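## Task

Remove the pink garment from the open laundry bag and deposit all of it inside the bin. When finished, the remaining garment has to sit fully inside the bag, and the bag must rest on the table, either standing or lying on its side. Release everything and pull the grippers away at the end.

## Robot and tools

Robot: two six-joint arms, left_arm and right_arm, each ending in a two-finger parallel gripper. The arm names do not match image sides. Bases in the scene frame: left_arm at (-0.023, +0.238, 0) m, right_arm at (-0.010, -0.240, 0) m, each turned only slightly about z. A two-camera stand sits behind the arms.

Frames. Scene frame: origin at table-top height, midway between the nominal bases; +x points out over the table, +z up, left_arm on the +y side. Each arm reports its hand pose, velocities and targets in its own base frame, and all offsets you send use that arm's base axes, with rotations pivoting about the Hand target position. On the gripper, the fingers point along its +z and close along its y. end_effector_position is the spot between the finger pads, under 1 cm behind the tips. Printed positions can be off by a few cm, more when reaching far.

execute_actions(actions, cameras). actions is a list of actions; each action is a table of at most 15 rows, one row per 1/30 s step (a short table repeats its final row until step 15). Each row has 14 numbers in [-1, 1]: left_arm dx, dy, dz, rx, ry, rz, opening, then the same seven for right_arm. The six pose numbers are an offset, not a pose: measured from that arm's Hand target when the action begins, and every row of an action refers to that same start. The next action starts from the new Hand target, so sending the same offset again moves farther. Scale: 1.0 equals 0.6 m for dx, dy, dz and 180 degrees for rx, ry, rz, which form one rotation vector. opening is absolute: +1 fully open (pad gap about 87 mm), 0 roughly 31 to 49 mm, -0.5 about 8 to 21 mm, -1 closed. Six zeros mean no new pose for that arm, but its opening number is always obeyed, so repeat the current opening to keep it (0 would half-close). Images are returned only for an empty actions list or when cameras names them.

move(target, speed, blend, opening_speed, blocking, cameras). target is one 14-number row laid out as above, or a list of up to 15 such rows; every row is an offset from the Hand targets at the start of the move, not from the previous row. Straight-line paths, all arms finishing together, capped at 10 s total. speed: path top speed in m/s, 0.002 to 2.9, default 0.25 (turning rate up to twice that in rad/s); one value or one per row. blend: corner rounding in m for a list, 0 means stop at each row. opening_speed: how fast openings change, per second on the -1..+1 scale, at least 0.2. Openings of the first row apply at the start; later rows' openings apply on arrival. blocking=false returns after about 0.5 s while motion continues. Paths ignore obstacles and the other arm; faster means harder contacts and more lag. Route around an arm's own base, not close past it. The result adds a move: line with the ending (done, off_target, moving, held, fault) and limits (paced = pose clipped, held = steps withheld).

wait(seconds): 0 to 3600, sends nothing new; returns early if a running move ends. stop(): brakes a running move. zoom_image(camera, region): camera is cam_high, cam_low, cam_left_wrist or cam_right_wrist; region [x0, y0, x1, y1] in pixels of that camera's latest image, at most 504 by 504. All cameras are 896x504. read_manual(section): licence texts only. finished_scene(scene): ends scene 1 or 2, irreversibly; later calls run in the next scene.

Result lines: end_effector_position (m) and end_effector_quat_wxyz in the arm's base frame; Hand target, the last commanded pose after clipping, from which the next offsets count; grip_measured, gripper position on the command scale; Tool commands, current openings; Joint velocities, possibly printed as within noise; joint torques (noisy, offset, first three wrap at ±28 N m); motor temperatures; MOTOR HOT above 75 °C and a fault fold at 90 °C.

Practical points. Orientation commands are clipped to 40 degrees from the measured orientation each step. Friction and weight leave the gripper short, low or tilted, so check position and tilt after each move and correct with a new offset; small moves may go astray. To grip, command an opening about 0.04 below grip_measured at first contact. To end a push, command back past the gripper. Avoid: letting the arms or grippers touch each other, closing a gripper on the other arm, striking the table, bin or fixed things hard, releasing objects while they move, dropping anything off the table, and holding stretched or loaded poses long enough to overheat motors. Finish with both grippers open and clear.

Each tool is called after "Emit:" by a JSON object that holds its "fn" and its "kwargs".

## Session

Emit:
{"fn": "execute_actions", "kwargs": {"actions": []}}

Scene clock: 0.00 s.
left_arm: end_effector_position=(+0.2568, -0.0608, +0.3394) grip_measured=+1.000 end_effector_quat_wxyz=(+0.505, -0.032, +0.832, -0.229) | right_arm: end_effector_position=(+0.2610, +0.1371, +0.2807) grip_measured=+1.000 end_effector_quat_wxyz=(+0.461, -0.020, +0.803, +0.376)
Joint positions: left_arm=[0.095 0.913 1.313 -0.841 0.442 -0.265 1] | right_arm=[0.092 0.862 0.925 -0.42 -0.587 0.455 1]
Joint velocities: within noise
Joint torques (N m): no reading
Motor temperatures (°C): left_arm=[22 31 31 37 21 22 22] | right_arm=[20 33 35 30 23 26 22]
Heat: left arm: 37 °C; right arm: 35 °C.
Hand target: left_arm +0.2571, -0.0608, +0.3431; +0.509, -0.031, +0.829, -0.229 | right_arm +0.2609, +0.1371, +0.2840; +0.464, -0.021, +0.802, +0.377
Tool commands: left_gripper/opening=+1.0 right_gripper/opening=+1.0

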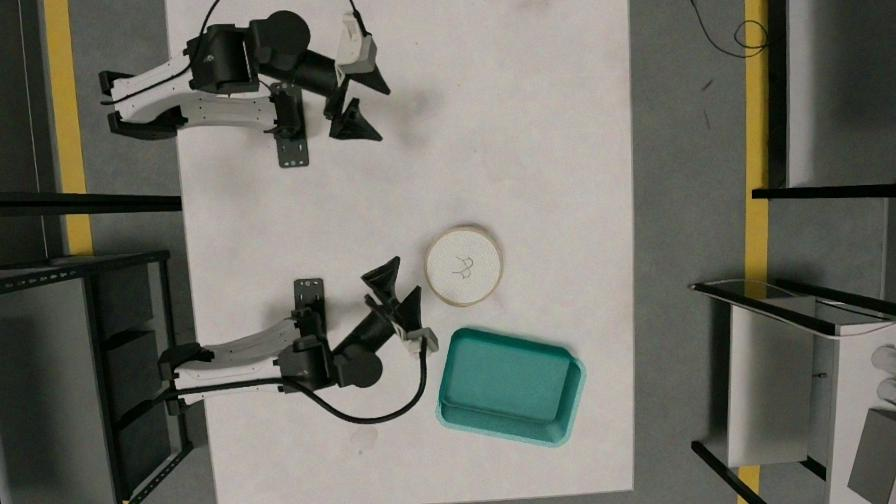

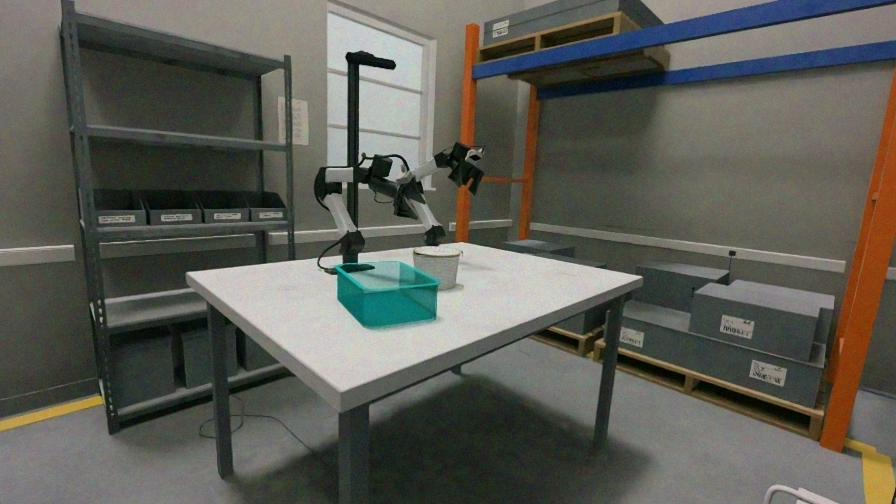

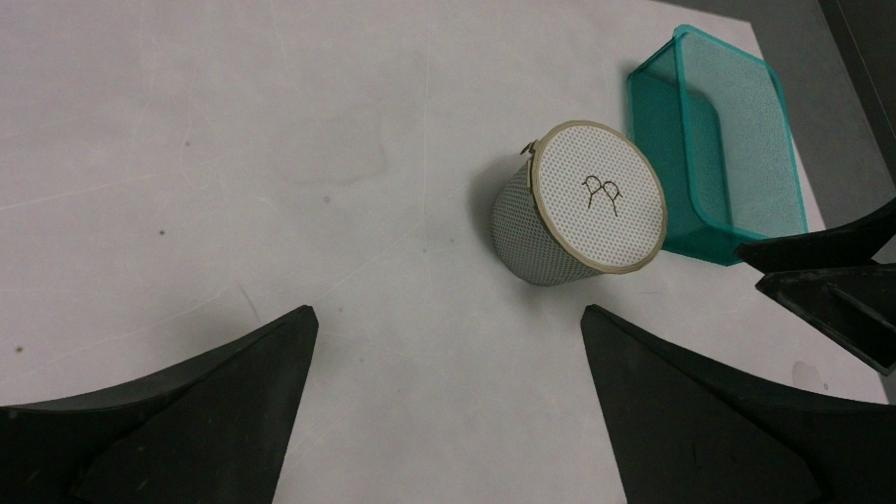

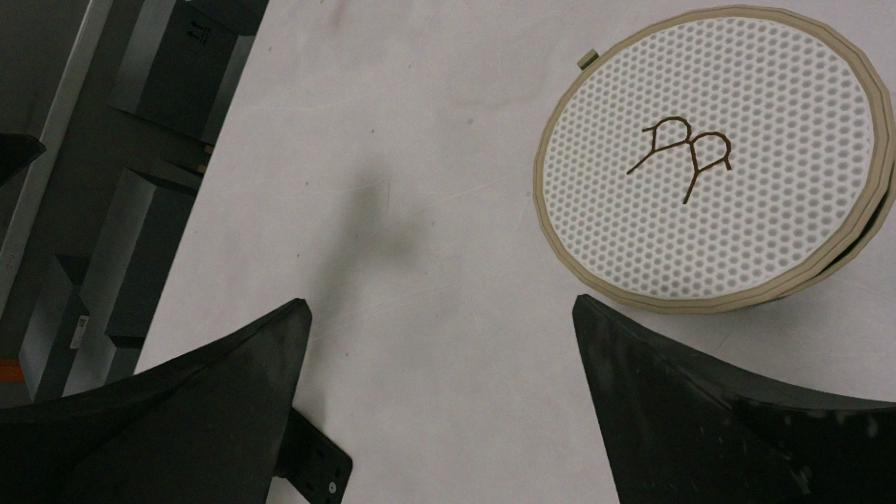

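Emit:
{"fn": "zoom_image", "kwargs": {"camera": "cam_right_wrist", "region": [520, 0, 896, 330]}}

Emit:
{"fn": "zoom_image", "kwargs": {"camera": "cam_left_wrist", "region": [460, 90, 700, 300]}}

Emit:
{"fn": "zoom_image", "kwargs": {"camera": "cam_high", "region": [390, 200, 610, 460]}}

Emit:
{"fn": "zoom_image", "kwargs": {"camera": "cam_low", "region": [320, 220, 500, 340]}}

Scaled by 1.340 from the camera's image (finer frame: 1280x720).

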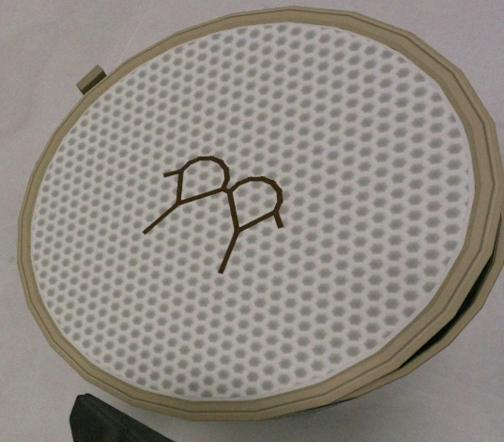

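Scaled by 2.100 from the camera's image (finer frame: 1280x720).

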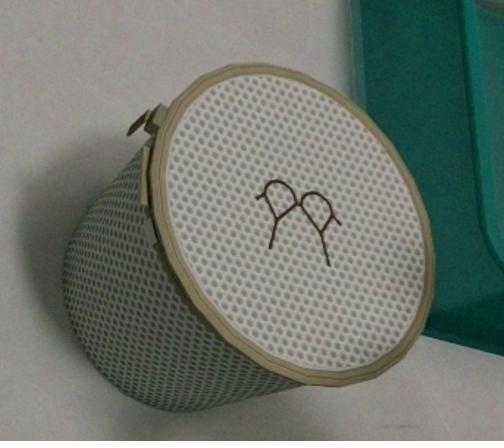

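Scaled by 1.938 from the camera's image (finer frame: 1280x720).

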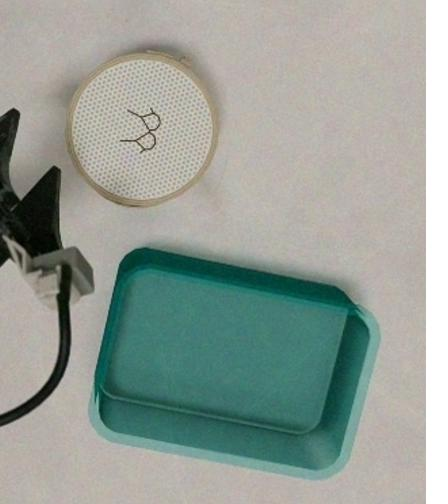

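Scaled by 2.800 from the camera's image (finer frame: 1280x720).

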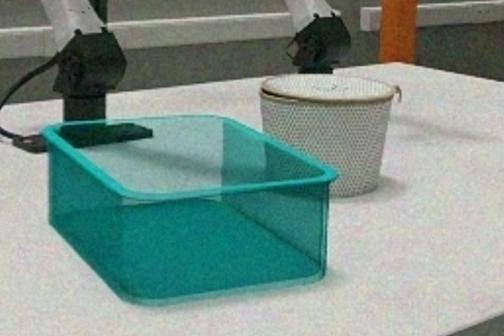

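Emit:
{"fn": "move", "kwargs": {"target": [0,0,0,0,0,0,1, -0.05,-0.2,-0.1,0,0,0.08,1], "cameras": ["cam_right_wrist","cam_high"]}}

Emit:
{"fn": "zoom_image", "kwargs": {"camera": "cam_right_wrist", "region": [300, 0, 700, 300]}}

Scene clock: 31.97 s.
left_arm: end_effector_position=(+0.2568, -0.0608, +0.3394) grip_measured=+1.000 end_effector_quat_wxyz=(+0.505, -0.032, +0.832, -0.229) | right_arm: end_effector_position=(+0.2305, +0.0182, +0.2228) grip_measured=+1.000 end_effector_quat_wxyz=(+0.419, -0.114, +0.789, +0.435)
Joint positions: left_arm=[0.095 0.913 1.313 -0.841 0.442 -0.265 1] | right_arm=[-0.676 1.356 1.129 -1.53 -1.291 -1.104 1]
Joint torques (N m): left_arm=[0.03 0.1 6.84 1.85 0.09 0.03] | right_arm=[0.69 -3.17 7.76 -0.24 -0.25 -0.11]
Heat: left arm: 40 °C; right arm: 38 °C.
Hand target: left_arm +0.2571, -0.0608, +0.3431; +0.509, -0.031, +0.829, -0.229 | right_arm +0.2309, +0.0170, +0.2240; +0.413, -0.121, +0.793, +0.432
Off the commanded pose: left_arm 0.004 m, 1 deg | right_arm 0.002 m, 1 deg.
move: done
Images, in order (width x height): cam_high 896x504, cam_right_wrist 896x504.

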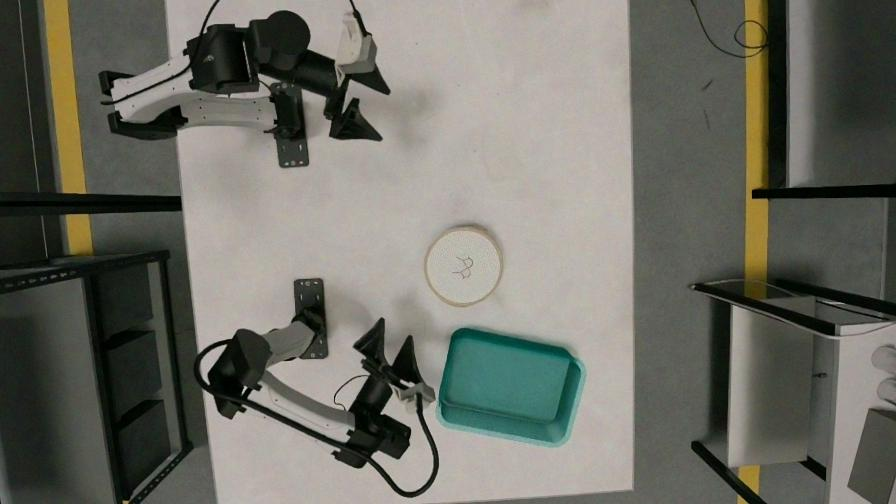

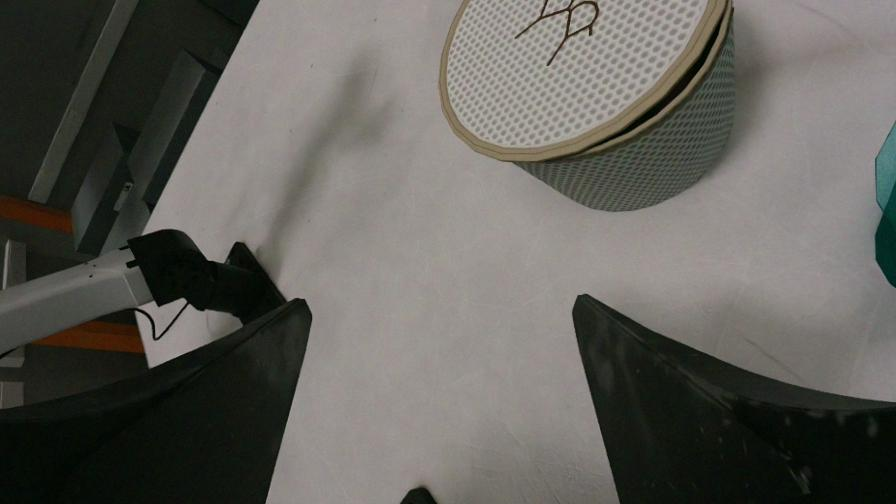

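Scaled by 1.260 from the camera's image (finer frame: 1280x720).

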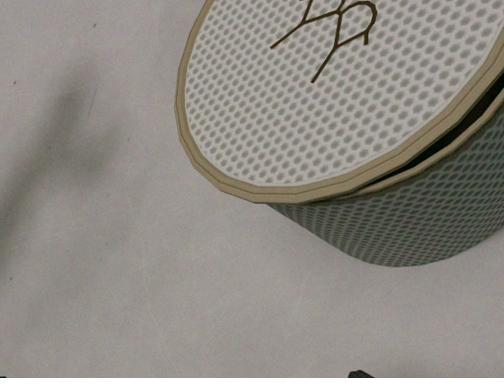

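Emit:
{"fn": "move", "kwargs": {"target": [0,0,0,0,0,0,1, 0.232,-0.09,-0.03,0.0665,0.269,0.091,0], "cameras": ["all"]}}

Scene clock: 68.30 s.
left_arm: end_effector_position=(+0.2568, -0.0608, +0.3394) grip_measured=+1.000 end_effector_quat_wxyz=(+0.505, -0.032, +0.832, -0.229) | right_arm: end_effector_position=(+0.3683, -0.0367, +0.2053) grip_measured=+0.000 end_effector_quat_wxyz=(+0.169, +0.107, +0.837, +0.509)
Joint positions: left_arm=[0.095 0.913 1.313 -0.841 0.442 -0.265 1] | right_arm=[-0.523 2.085 1.911 -1.555 -1.126 -0.368 0.5]
Joint torques (N m): left_arm=[0.03 0.1 6.84 1.86 0.09 0.02] | right_arm=[0.53 -9.5 7.66 -0.13 -0.36 0.05]
Heat: left arm: 41 °C; right arm: 39 °C.
Hand target: left_arm +0.2571, -0.0608, +0.3431; +0.509, -0.031, +0.829, -0.229 | right_arm +0.3700, -0.0369, +0.2060; +0.000, -0.001, +0.819, +0.574
Off the commanded pose: left_arm 0.004 m, 1 deg | right_arm 0.002 m, 24 deg.
joint sent to its limit (right arm) — joint 4 (wrist pitch), lower limit. The joint targets are off in orientation, not in position.
move: off_target (right_arm)

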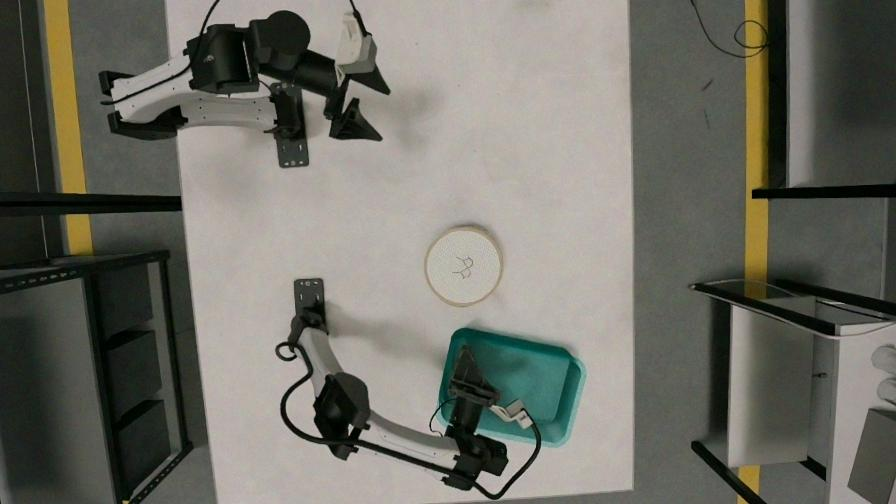

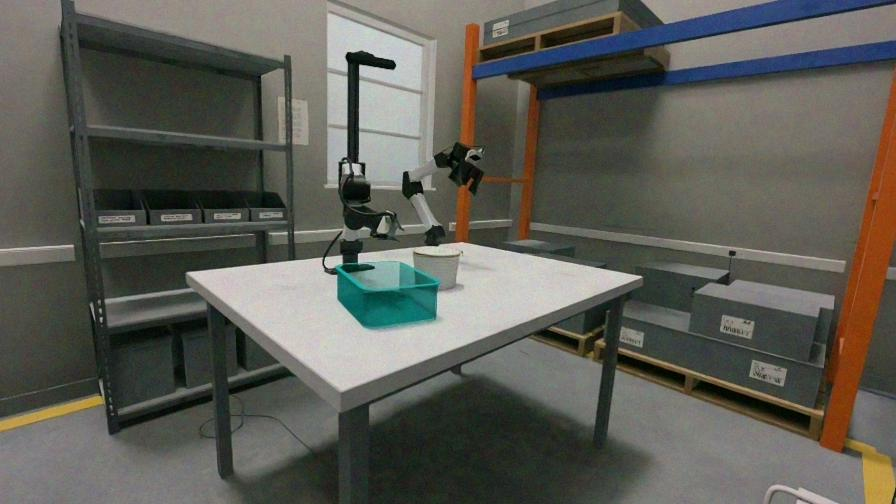

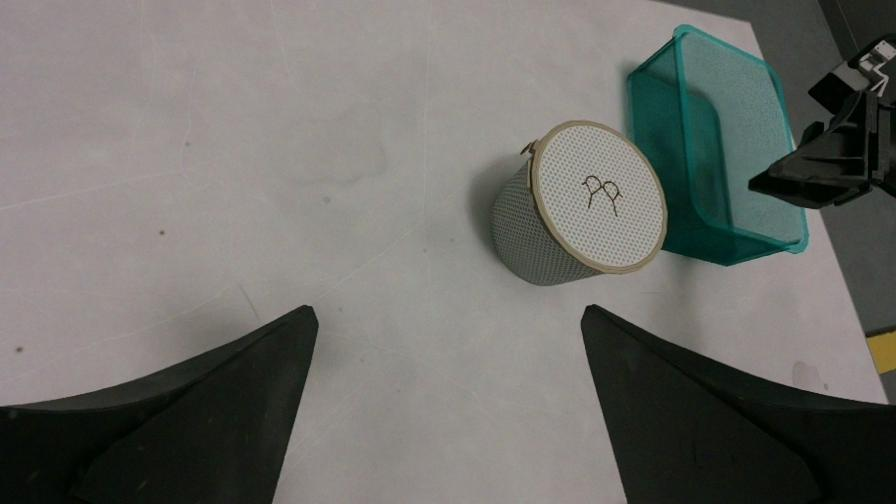

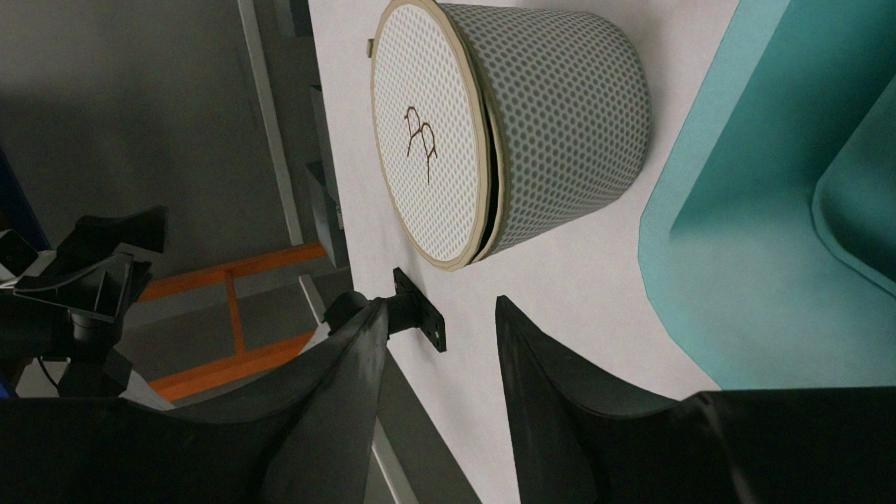

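Emit:
{"fn": "move", "kwargs": {"target": [0,0,0,0,0,0,1, 0,0.12,-0.077,-0.041,-0.049,-0.119,0], "cameras": ["cam_left_wrist","cam_right_wrist"], "speed": 0.15}}

Emit:
{"fn": "zoom_image", "kwargs": {"camera": "cam_right_wrist", "region": [320, 60, 640, 380]}}

Emit:
{"fn": "zoom_image", "kwargs": {"camera": "cam_left_wrist", "region": [560, 80, 860, 300]}}

Scene clock: 88.30 s.
left_arm: end_effector_position=(+0.2568, -0.0608, +0.3394) grip_measured=+1.000 end_effector_quat_wxyz=(+0.505, -0.032, +0.832, -0.229) | right_arm: end_effector_position=(+0.3711, +0.0350, +0.1526) grip_measured=+0.000 end_effector_quat_wxyz=(+0.156, +0.112, +0.836, +0.514)
Joint positions: left_arm=[0.095 0.913 1.313 -0.841 0.442 -0.265 1] | right_arm=[-0.347 1.907 1.439 -0.932 -1.127 0.028 0.5]
Joint torques (N m): left_arm=[0.03 0.09 6.84 1.86 0.09 0.03] | right_arm=[0.31 -12.9 5.27 0.68 -0.3 0.01]
Heat: left arm: 41 °C; right arm: 38 °C.
Hand target: left_arm +0.2571, -0.0608, +0.3431; +0.509, -0.031, +0.829, -0.229 | right_arm +0.3700, +0.0351, +0.1599; +0.169, +0.108, +0.837, +0.508
Off the commanded pose: left_arm 0.004 m, 1 deg | right_arm 0.007 m, 2 deg.
move: done

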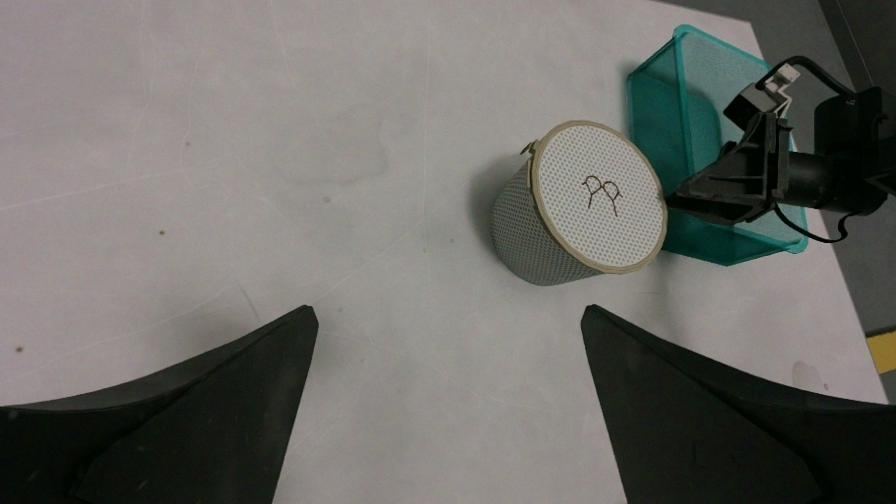

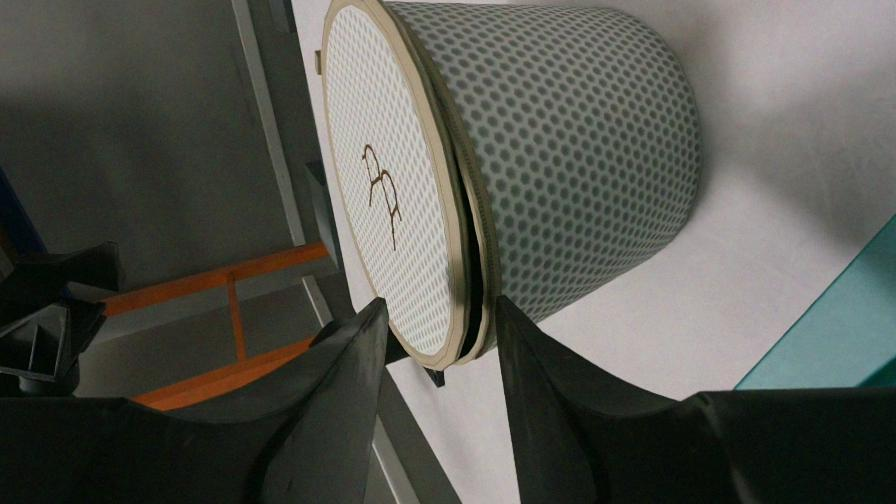

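Scaled by 1.575 from the camera's image (finer frame: 1280x720).

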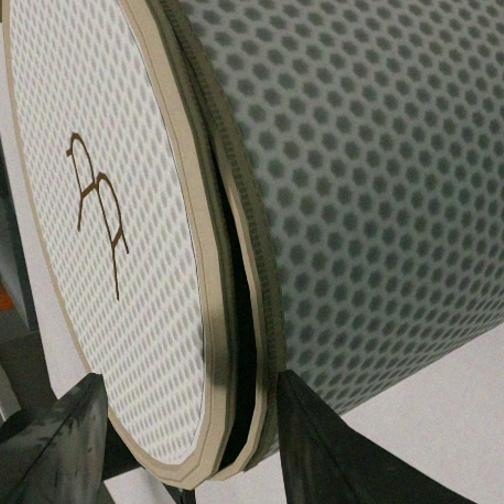

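Scaled by 1.680 from the camera's image (finer frame: 1280x720).

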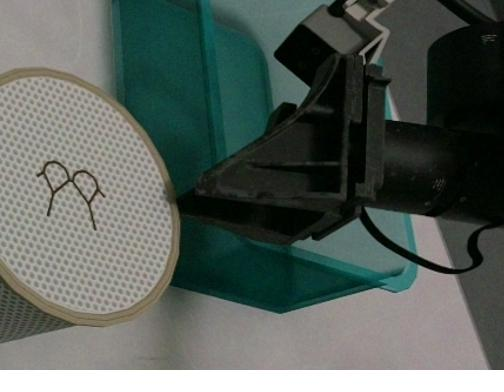

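Emit:
{"fn": "move", "kwargs": {"target": [0,0,0,0,0,0,1, 0,0,0.019,0,0,0,0], "cameras": ["cam_right_wrist"], "speed": 0.1}}

Emit:
{"fn": "zoom_image", "kwargs": {"camera": "cam_right_wrist", "region": [320, 180, 560, 380]}}

Scene clock: 94.93 s.
left_arm: end_effector_position=(+0.2568, -0.0608, +0.3394) grip_measured=+1.000 end_effector_quat_wxyz=(+0.505, -0.032, +0.832, -0.229) | right_arm: end_effector_position=(+0.3701, +0.0354, +0.1570) grip_measured=+0.000 end_effector_quat_wxyz=(+0.159, +0.111, +0.836, +0.514)
Joint positions: left_arm=[0.095 0.913 1.313 -0.841 0.442 -0.265 1] | right_arm=[-0.347 1.894 1.439 -0.935 -1.127 0.032 0.5]
Joint torques (N m): left_arm=[-0.02 0.1 6.86 1.85 0.09 0.03] | right_arm=[0.31 -12.59 7.95 0.33 -0.29 -0.02]
Motor temperatures (°C): left_arm=[22 29 34 41 19 21 21] | right_arm=[20 39 38 26 22 24 21]
Heat: left arm: 41 °C; right arm: 39 °C.
Hand target: left_arm +0.2571, -0.0608, +0.3431; +0.509, -0.031, +0.829, -0.229 | right_arm +0.3701, +0.0351, +0.1712; +0.169, +0.108, +0.837, +0.508
Off the commanded pose: left_arm 0.004 m, 1 deg | right_arm 0.014 m, 1 deg.
move: off_target (right_arm)

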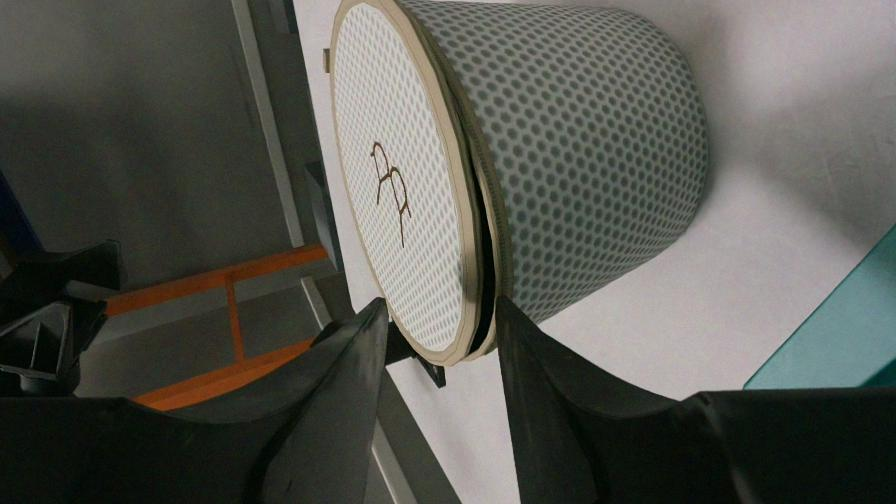

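Scaled by 2.100 from the camera's image (finer frame: 1280x720).

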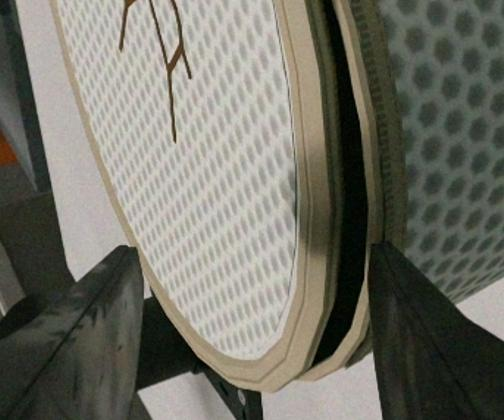

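Emit:
{"fn": "move", "kwargs": {"target": [0,0,0,0,0,0,1, 0,-0.006,0.013,0,0,0,0], "cameras": ["cam_right_wrist"], "speed": 0.1}}

Emit:
{"fn": "zoom_image", "kwargs": {"camera": "cam_right_wrist", "region": [320, 180, 560, 380]}}

Scene clock: 98.47 s.
left_arm: end_effector_position=(+0.2568, -0.0608, +0.3394) grip_measured=+1.000 end_effector_quat_wxyz=(+0.505, -0.032, +0.832, -0.229) | right_arm: end_effector_position=(+0.3693, +0.0344, +0.1658) grip_measured=+0.000 end_effector_quat_wxyz=(+0.152, +0.118, +0.835, +0.515)
Joint positions: left_arm=[0.095 0.913 1.313 -0.841 0.442 -0.265 1] | right_arm=[-0.351 1.894 1.474 -0.987 -1.127 0.032 0.5]
Joint torques (N m): left_arm=[0.01 0.1 6.86 1.86 0.09 0.02] | right_arm=[-0.12 -12.21 8.27 0.33 -0.31 -0.16]
Heat: left arm: 41 °C; right arm: 39 °C.
Hand target: left_arm +0.2571, -0.0608, +0.3431; +0.509, -0.031, +0.829, -0.229 | right_arm +0.3700, +0.0315, +0.1790; +0.169, +0.108, +0.837, +0.508
Off the commanded pose: left_arm 0.004 m, 1 deg | right_arm 0.014 m, 2 deg.
move: off_target (right_arm)

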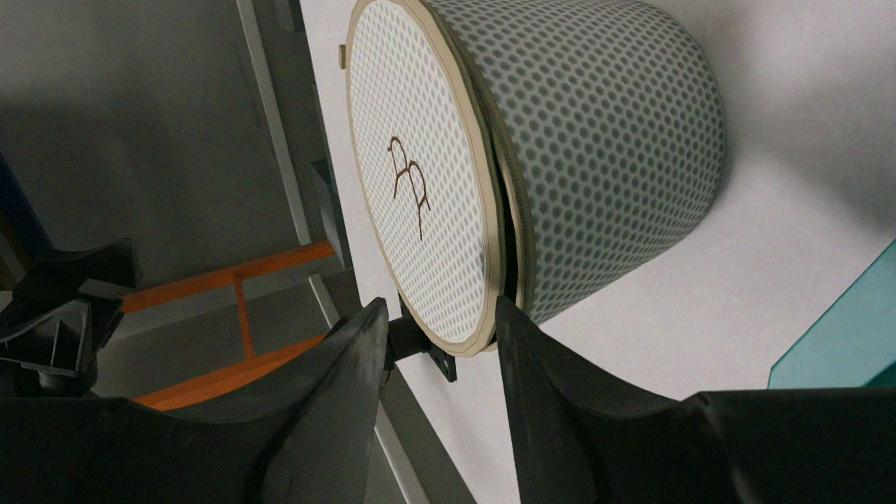

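Scaled by 2.100 from the camera's image (finer frame: 1280x720).

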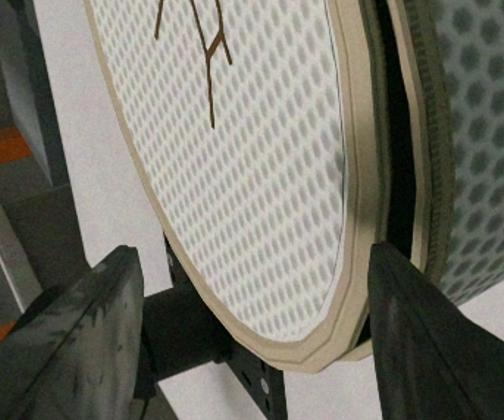

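Emit:
{"fn": "move", "kwargs": {"target": [[0,0,0,0,0,0,1, 0.02,0,-0.005,0,0,0,0],[0,0,0,0,0,0,1, 0.035,0.045,-0.02,0,0,0,0]], "cameras": ["cam_right_wrist"], "speed": 0.08}}

Emit:
{"fn": "zoom_image", "kwargs": {"camera": "cam_right_wrist", "region": [320, 180, 560, 380]}}

Scene clock: 105.33 s.
left_arm: end_effector_position=(+0.2568, -0.0608, +0.3394) grip_measured=+1.000 end_effector_quat_wxyz=(+0.505, -0.032, +0.832, -0.229) | right_arm: end_effector_position=(+0.3910, +0.0593, +0.1666) grip_measured=+0.000 end_effector_quat_wxyz=(+0.163, +0.106, +0.834, +0.516)
Joint positions: left_arm=[0.095 0.913 1.313 -0.841 0.442 -0.265 1] | right_arm=[-0.269 1.894 1.463 -0.799 -1.115 0.197 0.5]
Joint torques (N m): left_arm=[-0.01 0.09 6.83 1.84 0.09 0.02] | right_arm=[0.32 -11.33 5.52 0.9 -0.18 0.01]
Heat: left arm: 41 °C; right arm: 40 °C.
Hand target: left_arm +0.2571, -0.0608, +0.3431; +0.509, -0.031, +0.829, -0.229 | right_arm +0.3910, +0.0585, +0.1670; +0.169, +0.108, +0.837, +0.509
Off the commanded pose: left_arm 0.004 m, 1 deg | right_arm 0.001 m, 1 deg.
move: done

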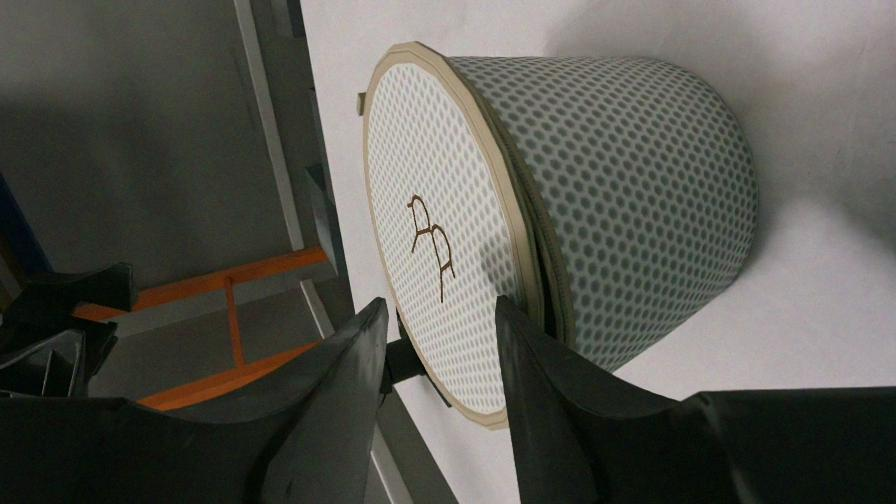

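Scaled by 2.100 from the camera's image (finer frame: 1280x720).

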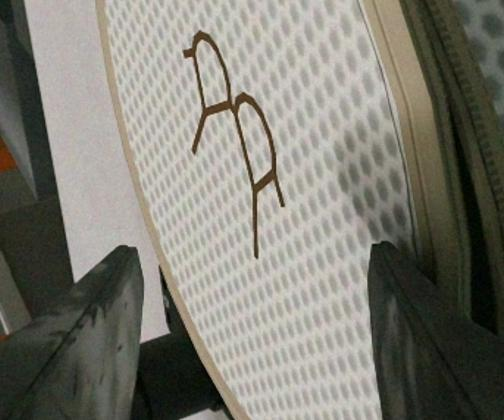

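Emit:
{"fn": "move", "kwargs": {"target": [[0,0,0,0,0,0,1, -0.017,-0.06,0.008,0,0,0,0],[0,0,0,0,0,0,1, -0.015,-0.052,-0.012,0,0,0,0]], "cameras": ["cam_right_wrist"], "speed": 0.1}}

Emit:
{"fn": "zoom_image", "kwargs": {"camera": "cam_right_wrist", "region": [320, 180, 560, 380]}}

Scene clock: 111.87 s.
left_arm: end_effector_position=(+0.2568, -0.0608, +0.3394) grip_measured=+1.000 end_effector_quat_wxyz=(+0.505, -0.032, +0.832, -0.229) | right_arm: end_effector_position=(+0.3808, +0.0249, +0.1664) grip_measured=+0.000 end_effector_quat_wxyz=(+0.177, +0.103, +0.840, +0.503)
Joint positions: left_arm=[0.095 0.913 1.313 -0.841 0.442 -0.265 1] | right_arm=[-0.361 1.913 1.515 -0.969 -1.115 0.01 0.5]
Joint torques (N m): left_arm=[0.03 0.1 6.86 1.85 0.09 0.03] | right_arm=[0.85 -8.43 5.44 0.7 -0.42 0.02]
Heat: left arm: 41 °C; right arm: 40 °C.
Hand target: left_arm +0.2571, -0.0608, +0.3431; +0.509, -0.031, +0.829, -0.229 | right_arm +0.3821, +0.0273, +0.1598; +0.169, +0.108, +0.837, +0.509
Off the commanded pose: left_arm 0.004 m, 1 deg | right_arm 0.007 m, 1 deg.
move: done

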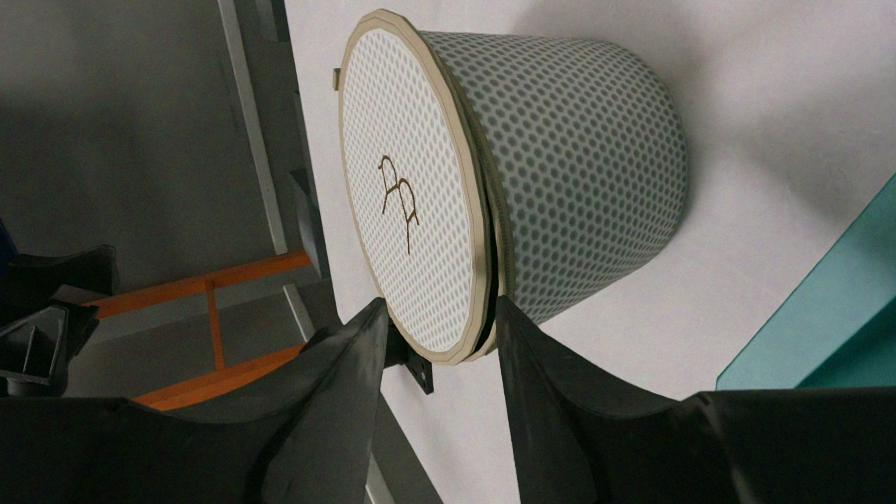

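Scaled by 2.100 from the camera's image (finer frame: 1280x720).

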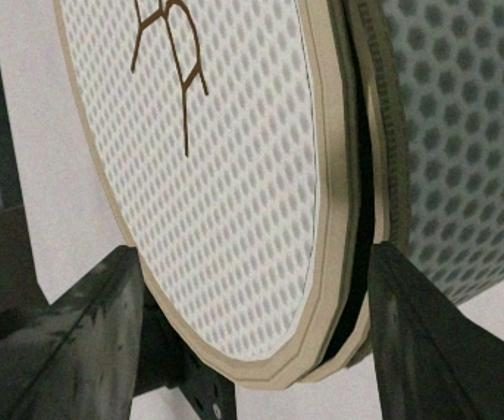

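Emit:
{"fn": "move", "kwargs": {"target": [0,0,0,0,0,0,1, 0.019,0.046,-0.016,0,0,0,0], "cameras": ["cam_right_wrist"], "speed": 0.06}}

Emit:
{"fn": "zoom_image", "kwargs": {"camera": "cam_right_wrist", "region": [320, 180, 560, 380]}}

Scene clock: 118.20 s.
left_arm: end_effector_position=(+0.2568, -0.0608, +0.3394) grip_measured=+1.000 end_effector_quat_wxyz=(+0.505, -0.032, +0.832, -0.229) | right_arm: end_effector_position=(+0.3930, +0.0550, +0.1528) grip_measured=+0.000 end_effector_quat_wxyz=(+0.167, +0.105, +0.835, +0.514)
Joint positions: left_arm=[0.095 0.913 1.313 -0.841 0.442 -0.265 1] | right_arm=[-0.279 1.913 1.435 -0.756 -1.115 0.183 0.5]
Joint torques (N m): left_arm=[0.02 0.09 6.84 1.85 0.09 0.03] | right_arm=[0.49 -10.52 5.45 0.89 -0.21 0.02]
Heat: left arm: 41 °C; right arm: 41 °C.
Hand target: left_arm +0.2571, -0.0608, +0.3431; +0.509, -0.031, +0.829, -0.229 | right_arm +0.3934, +0.0550, +0.1501; +0.169, +0.108, +0.837, +0.509
Off the commanded pose: left_arm 0.004 m, 1 deg | right_arm 0.003 m, 1 deg.
move: done

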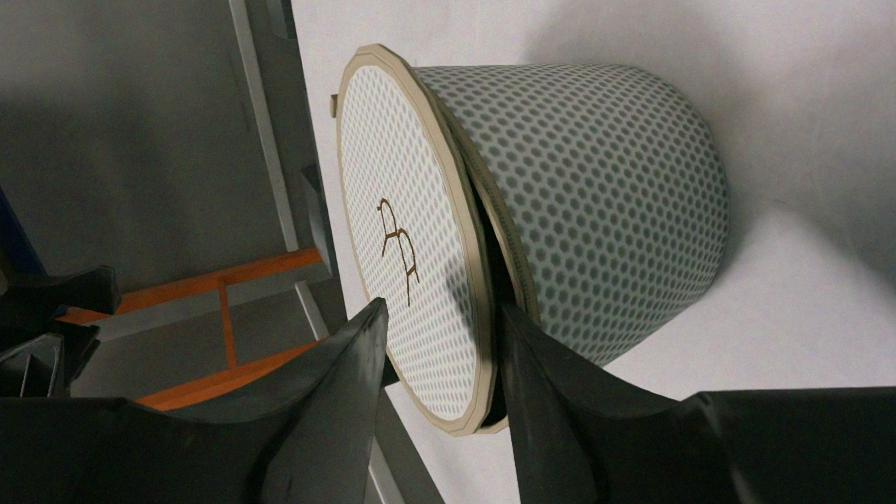

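Scaled by 2.100 from the camera's image (finer frame: 1280x720).

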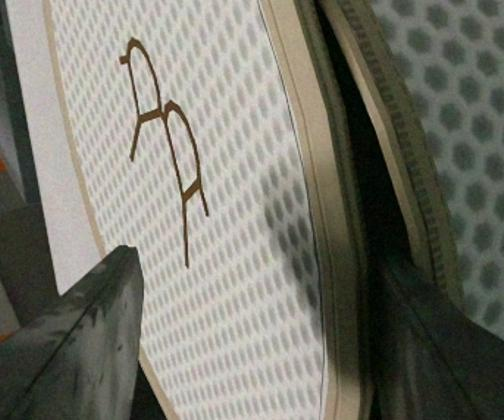

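Emit:
{"fn": "move", "kwargs": {"target": [0,0,0,0,0,0,1, 0,0,0,0,0,0,-1], "cameras": ["cam_right_wrist"], "opening_speed": 1}}

Emit:
{"fn": "move", "kwargs": {"target": [[0,0,0,0,0,0,1, 0,0.02,0.09,-0.1,0,0,-1],[0,0,0,0,0,0,1, 0,0.055,0.15,-0.194,0,0,-1]], "blend": 0.02, "cameras": ["all"], "speed": 0.1}}

Scene clock: 126.67 s.
left_arm: end_effector_position=(+0.2568, -0.0608, +0.3394) grip_measured=+1.000 end_effector_quat_wxyz=(+0.505, -0.032, +0.832, -0.229) | right_arm: end_effector_position=(+0.3933, +0.0549, +0.1528) grip_measured=-0.663 end_effector_quat_wxyz=(+0.167, +0.105, +0.835, +0.514)
Joint positions: left_arm=[0.095 0.913 1.313 -0.841 0.442 -0.265 1] | right_arm=[-0.279 1.913 1.435 -0.754 -1.115 0.184 0.168]
Joint torques (N m): left_arm=[-0.01 0.1 6.86 1.85 0.08 0.03] | right_arm=[0.53 -10.52 5.42 0.89 -0.2 0.02]
Heat: left arm: 41 °C; right arm: 42 °C.
Hand target: left_arm +0.2571, -0.0608, +0.3431; +0.509, -0.031, +0.829, -0.229 | right_arm +0.3934, +0.0550, +0.1502; +0.169, +0.108, +0.837, +0.509
Off the commanded pose: left_arm 0.004 m, 1 deg | right_arm 0.003 m, 1 deg.
move: done

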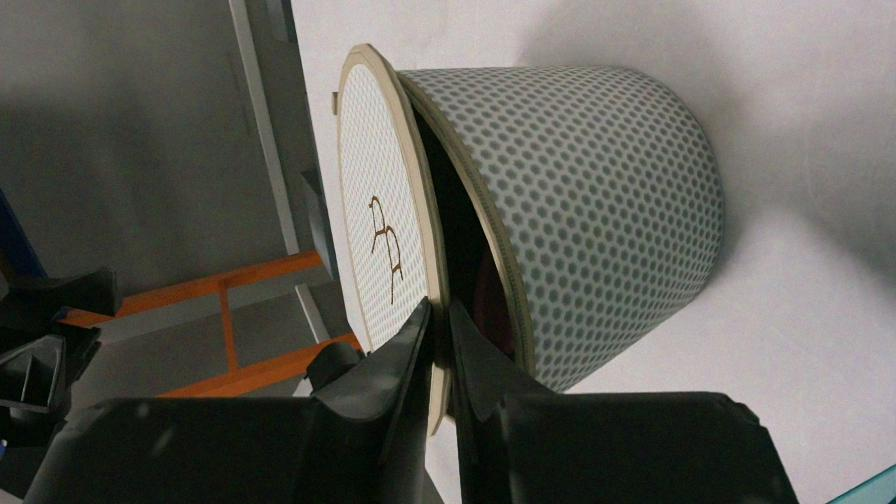

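Scene clock: 130.40 s.
left_arm: end_effector_position=(+0.2568, -0.0608, +0.3394) grip_measured=+1.000 end_effector_quat_wxyz=(+0.505, -0.032, +0.832, -0.229) | right_arm: end_effector_position=(+0.3913, +0.0899, +0.2428) grip_measured=-0.663 end_effector_quat_wxyz=(+0.200, +0.045, +0.948, +0.244)
Joint positions: left_arm=[0.095 0.913 1.313 -0.841 0.442 -0.265 1] | right_arm=[0.012 1.85 2.005 -1.256 -0.455 0.218 0.169]
Joint torques (N m): left_arm=[-0.01 0.12 6.84 1.86 0.09 0.03] | right_arm=[0.54 -7.66 8.43 0.82 0.14 0.04]
Heat: left arm: 41 °C; right arm: 43 °C.
Hand target: left_arm +0.2571, -0.0608, +0.3431; +0.509, -0.031, +0.829, -0.229 | right_arm +0.3934, +0.0879, +0.2401; +0.193, +0.052, +0.951, +0.234
Off the commanded pose: left_arm 0.004 m, 1 deg | right_arm 0.004 m, 2 deg.
move: done

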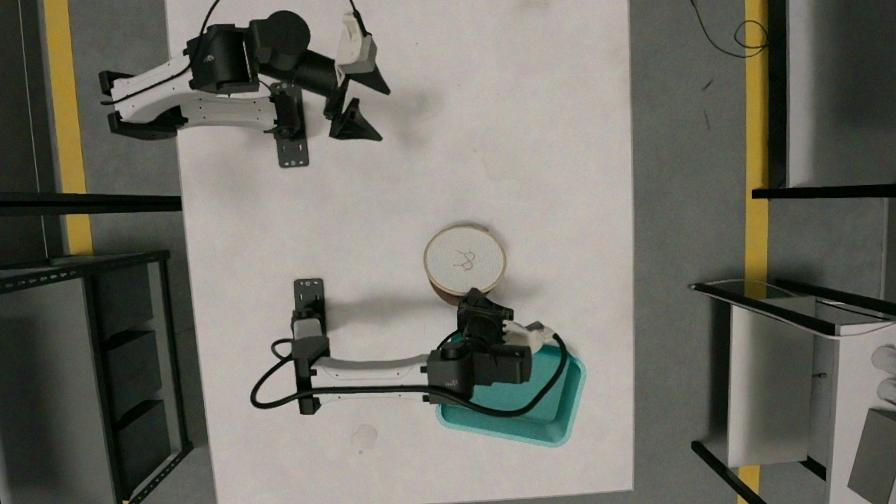

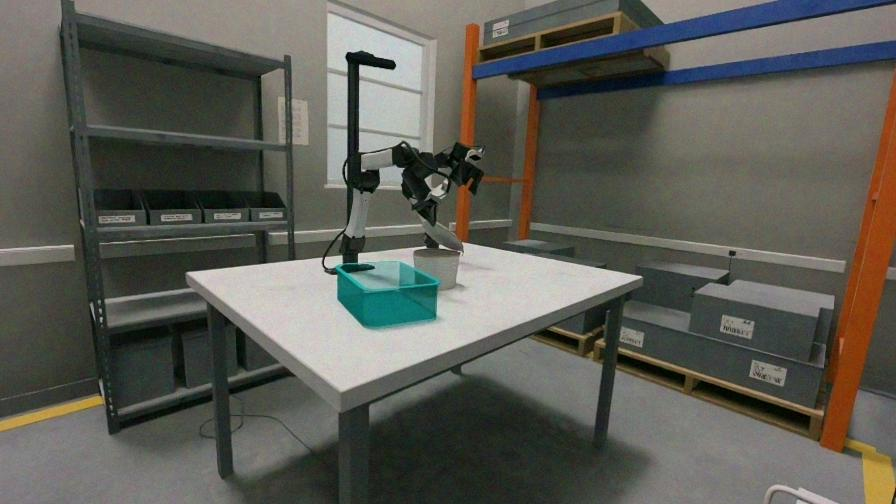

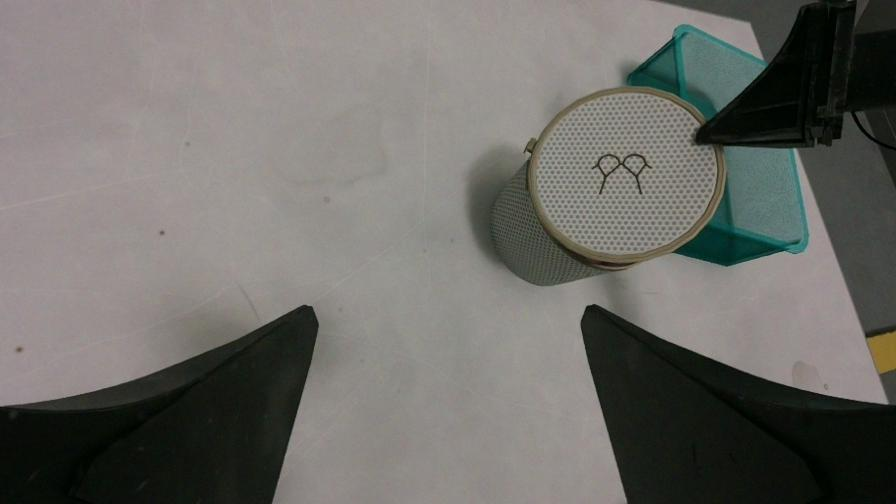

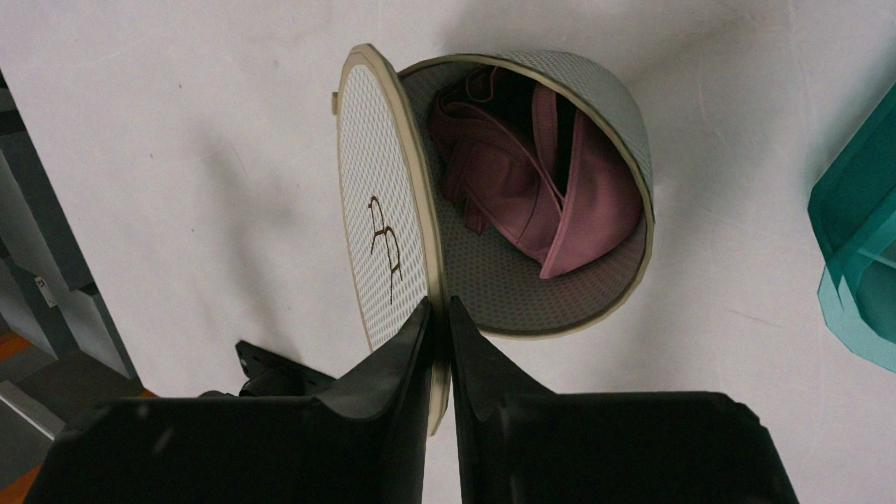

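Emit:
{"fn": "move", "kwargs": {"target": [[0,0,0,0,0,0,1, 0,0.1,0.05,-0.19,0,0,-1],[0,0,0,0,0,0,1, 0,0.2,0.055,-0.3,0,0,-1]], "blend": 0.02, "cameras": ["all"], "speed": 0.1}}

Scene clock: 139.27 s.
left_arm: end_effector_position=(+0.2568, -0.0608, +0.3394) grip_measured=+1.000 end_effector_quat_wxyz=(+0.505, -0.032, +0.832, -0.229) | right_arm: end_effector_position=(+0.3915, +0.2076, +0.2761) grip_measured=-0.660 end_effector_quat_wxyz=(+0.349, -0.078, +0.922, -0.148)
Joint positions: left_arm=[0.095 0.913 1.313 -0.841 0.442 -0.265 1] | right_arm=[0.698 2.188 2.655 -1.559 0.639 0.369 0.17]
Joint torques (N m): left_arm=[0.02 0.1 6.89 1.85 0.09 0.03] | right_arm=[0.55 -9.42 7.02 0.86 0.52 -0.01]
Heat: left arm: 41 °C; right arm: 42 °C.
Hand target: left_arm +0.2571, -0.0608, +0.3431; +0.509, -0.031, +0.829, -0.229 | right_arm +0.3934, +0.2079, +0.2732; +0.196, -0.041, +0.954, -0.224
Off the commanded pose: left_arm 0.004 m, 1 deg | right_arm 0.003 m, 20 deg.
joint sent to its limit (right arm) — joint 4 (wrist pitch), lower limit. The joint targets are off in orientation, not in position.
move: off_target (right_arm)

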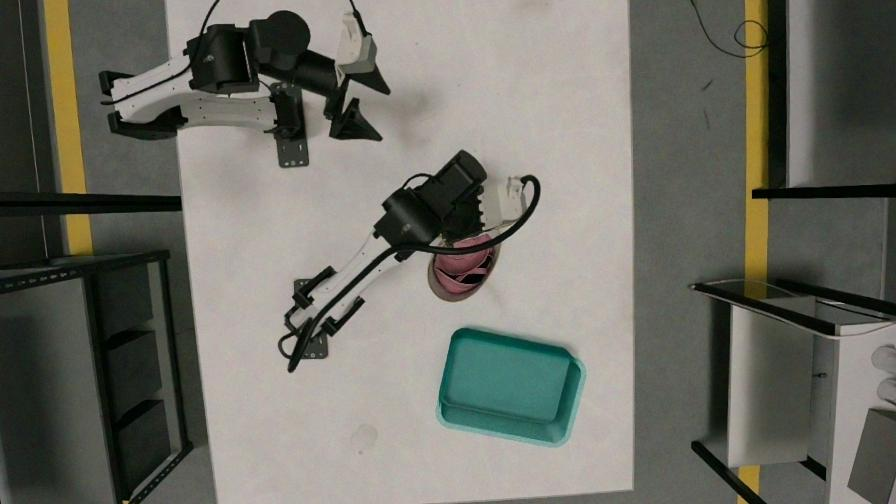

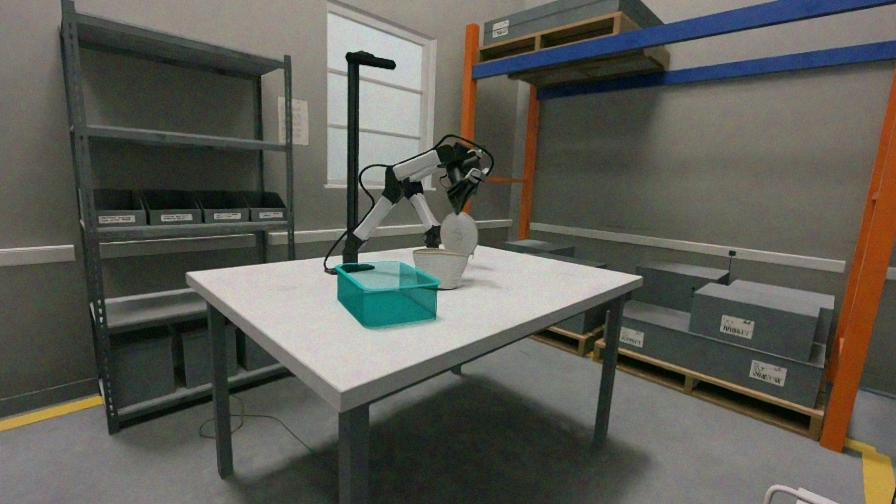

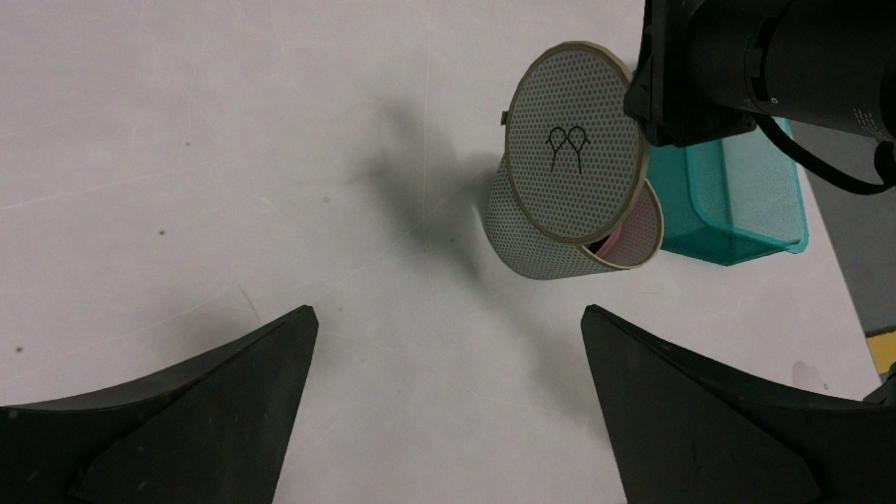

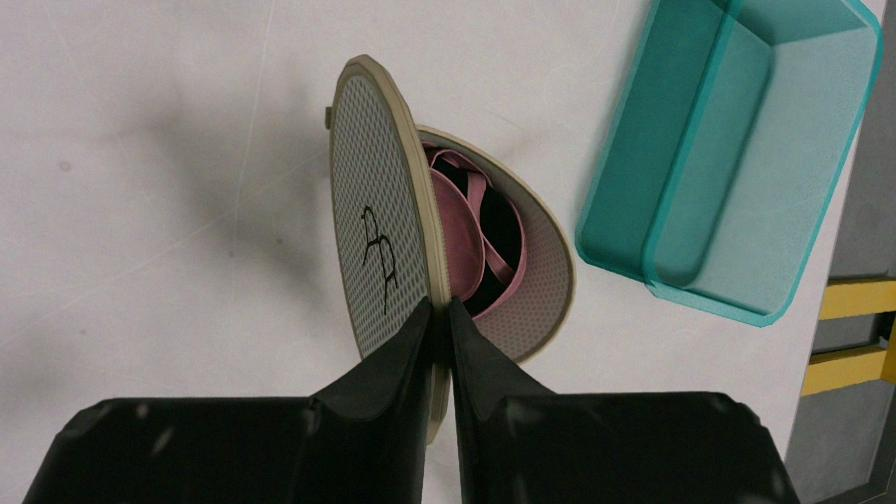

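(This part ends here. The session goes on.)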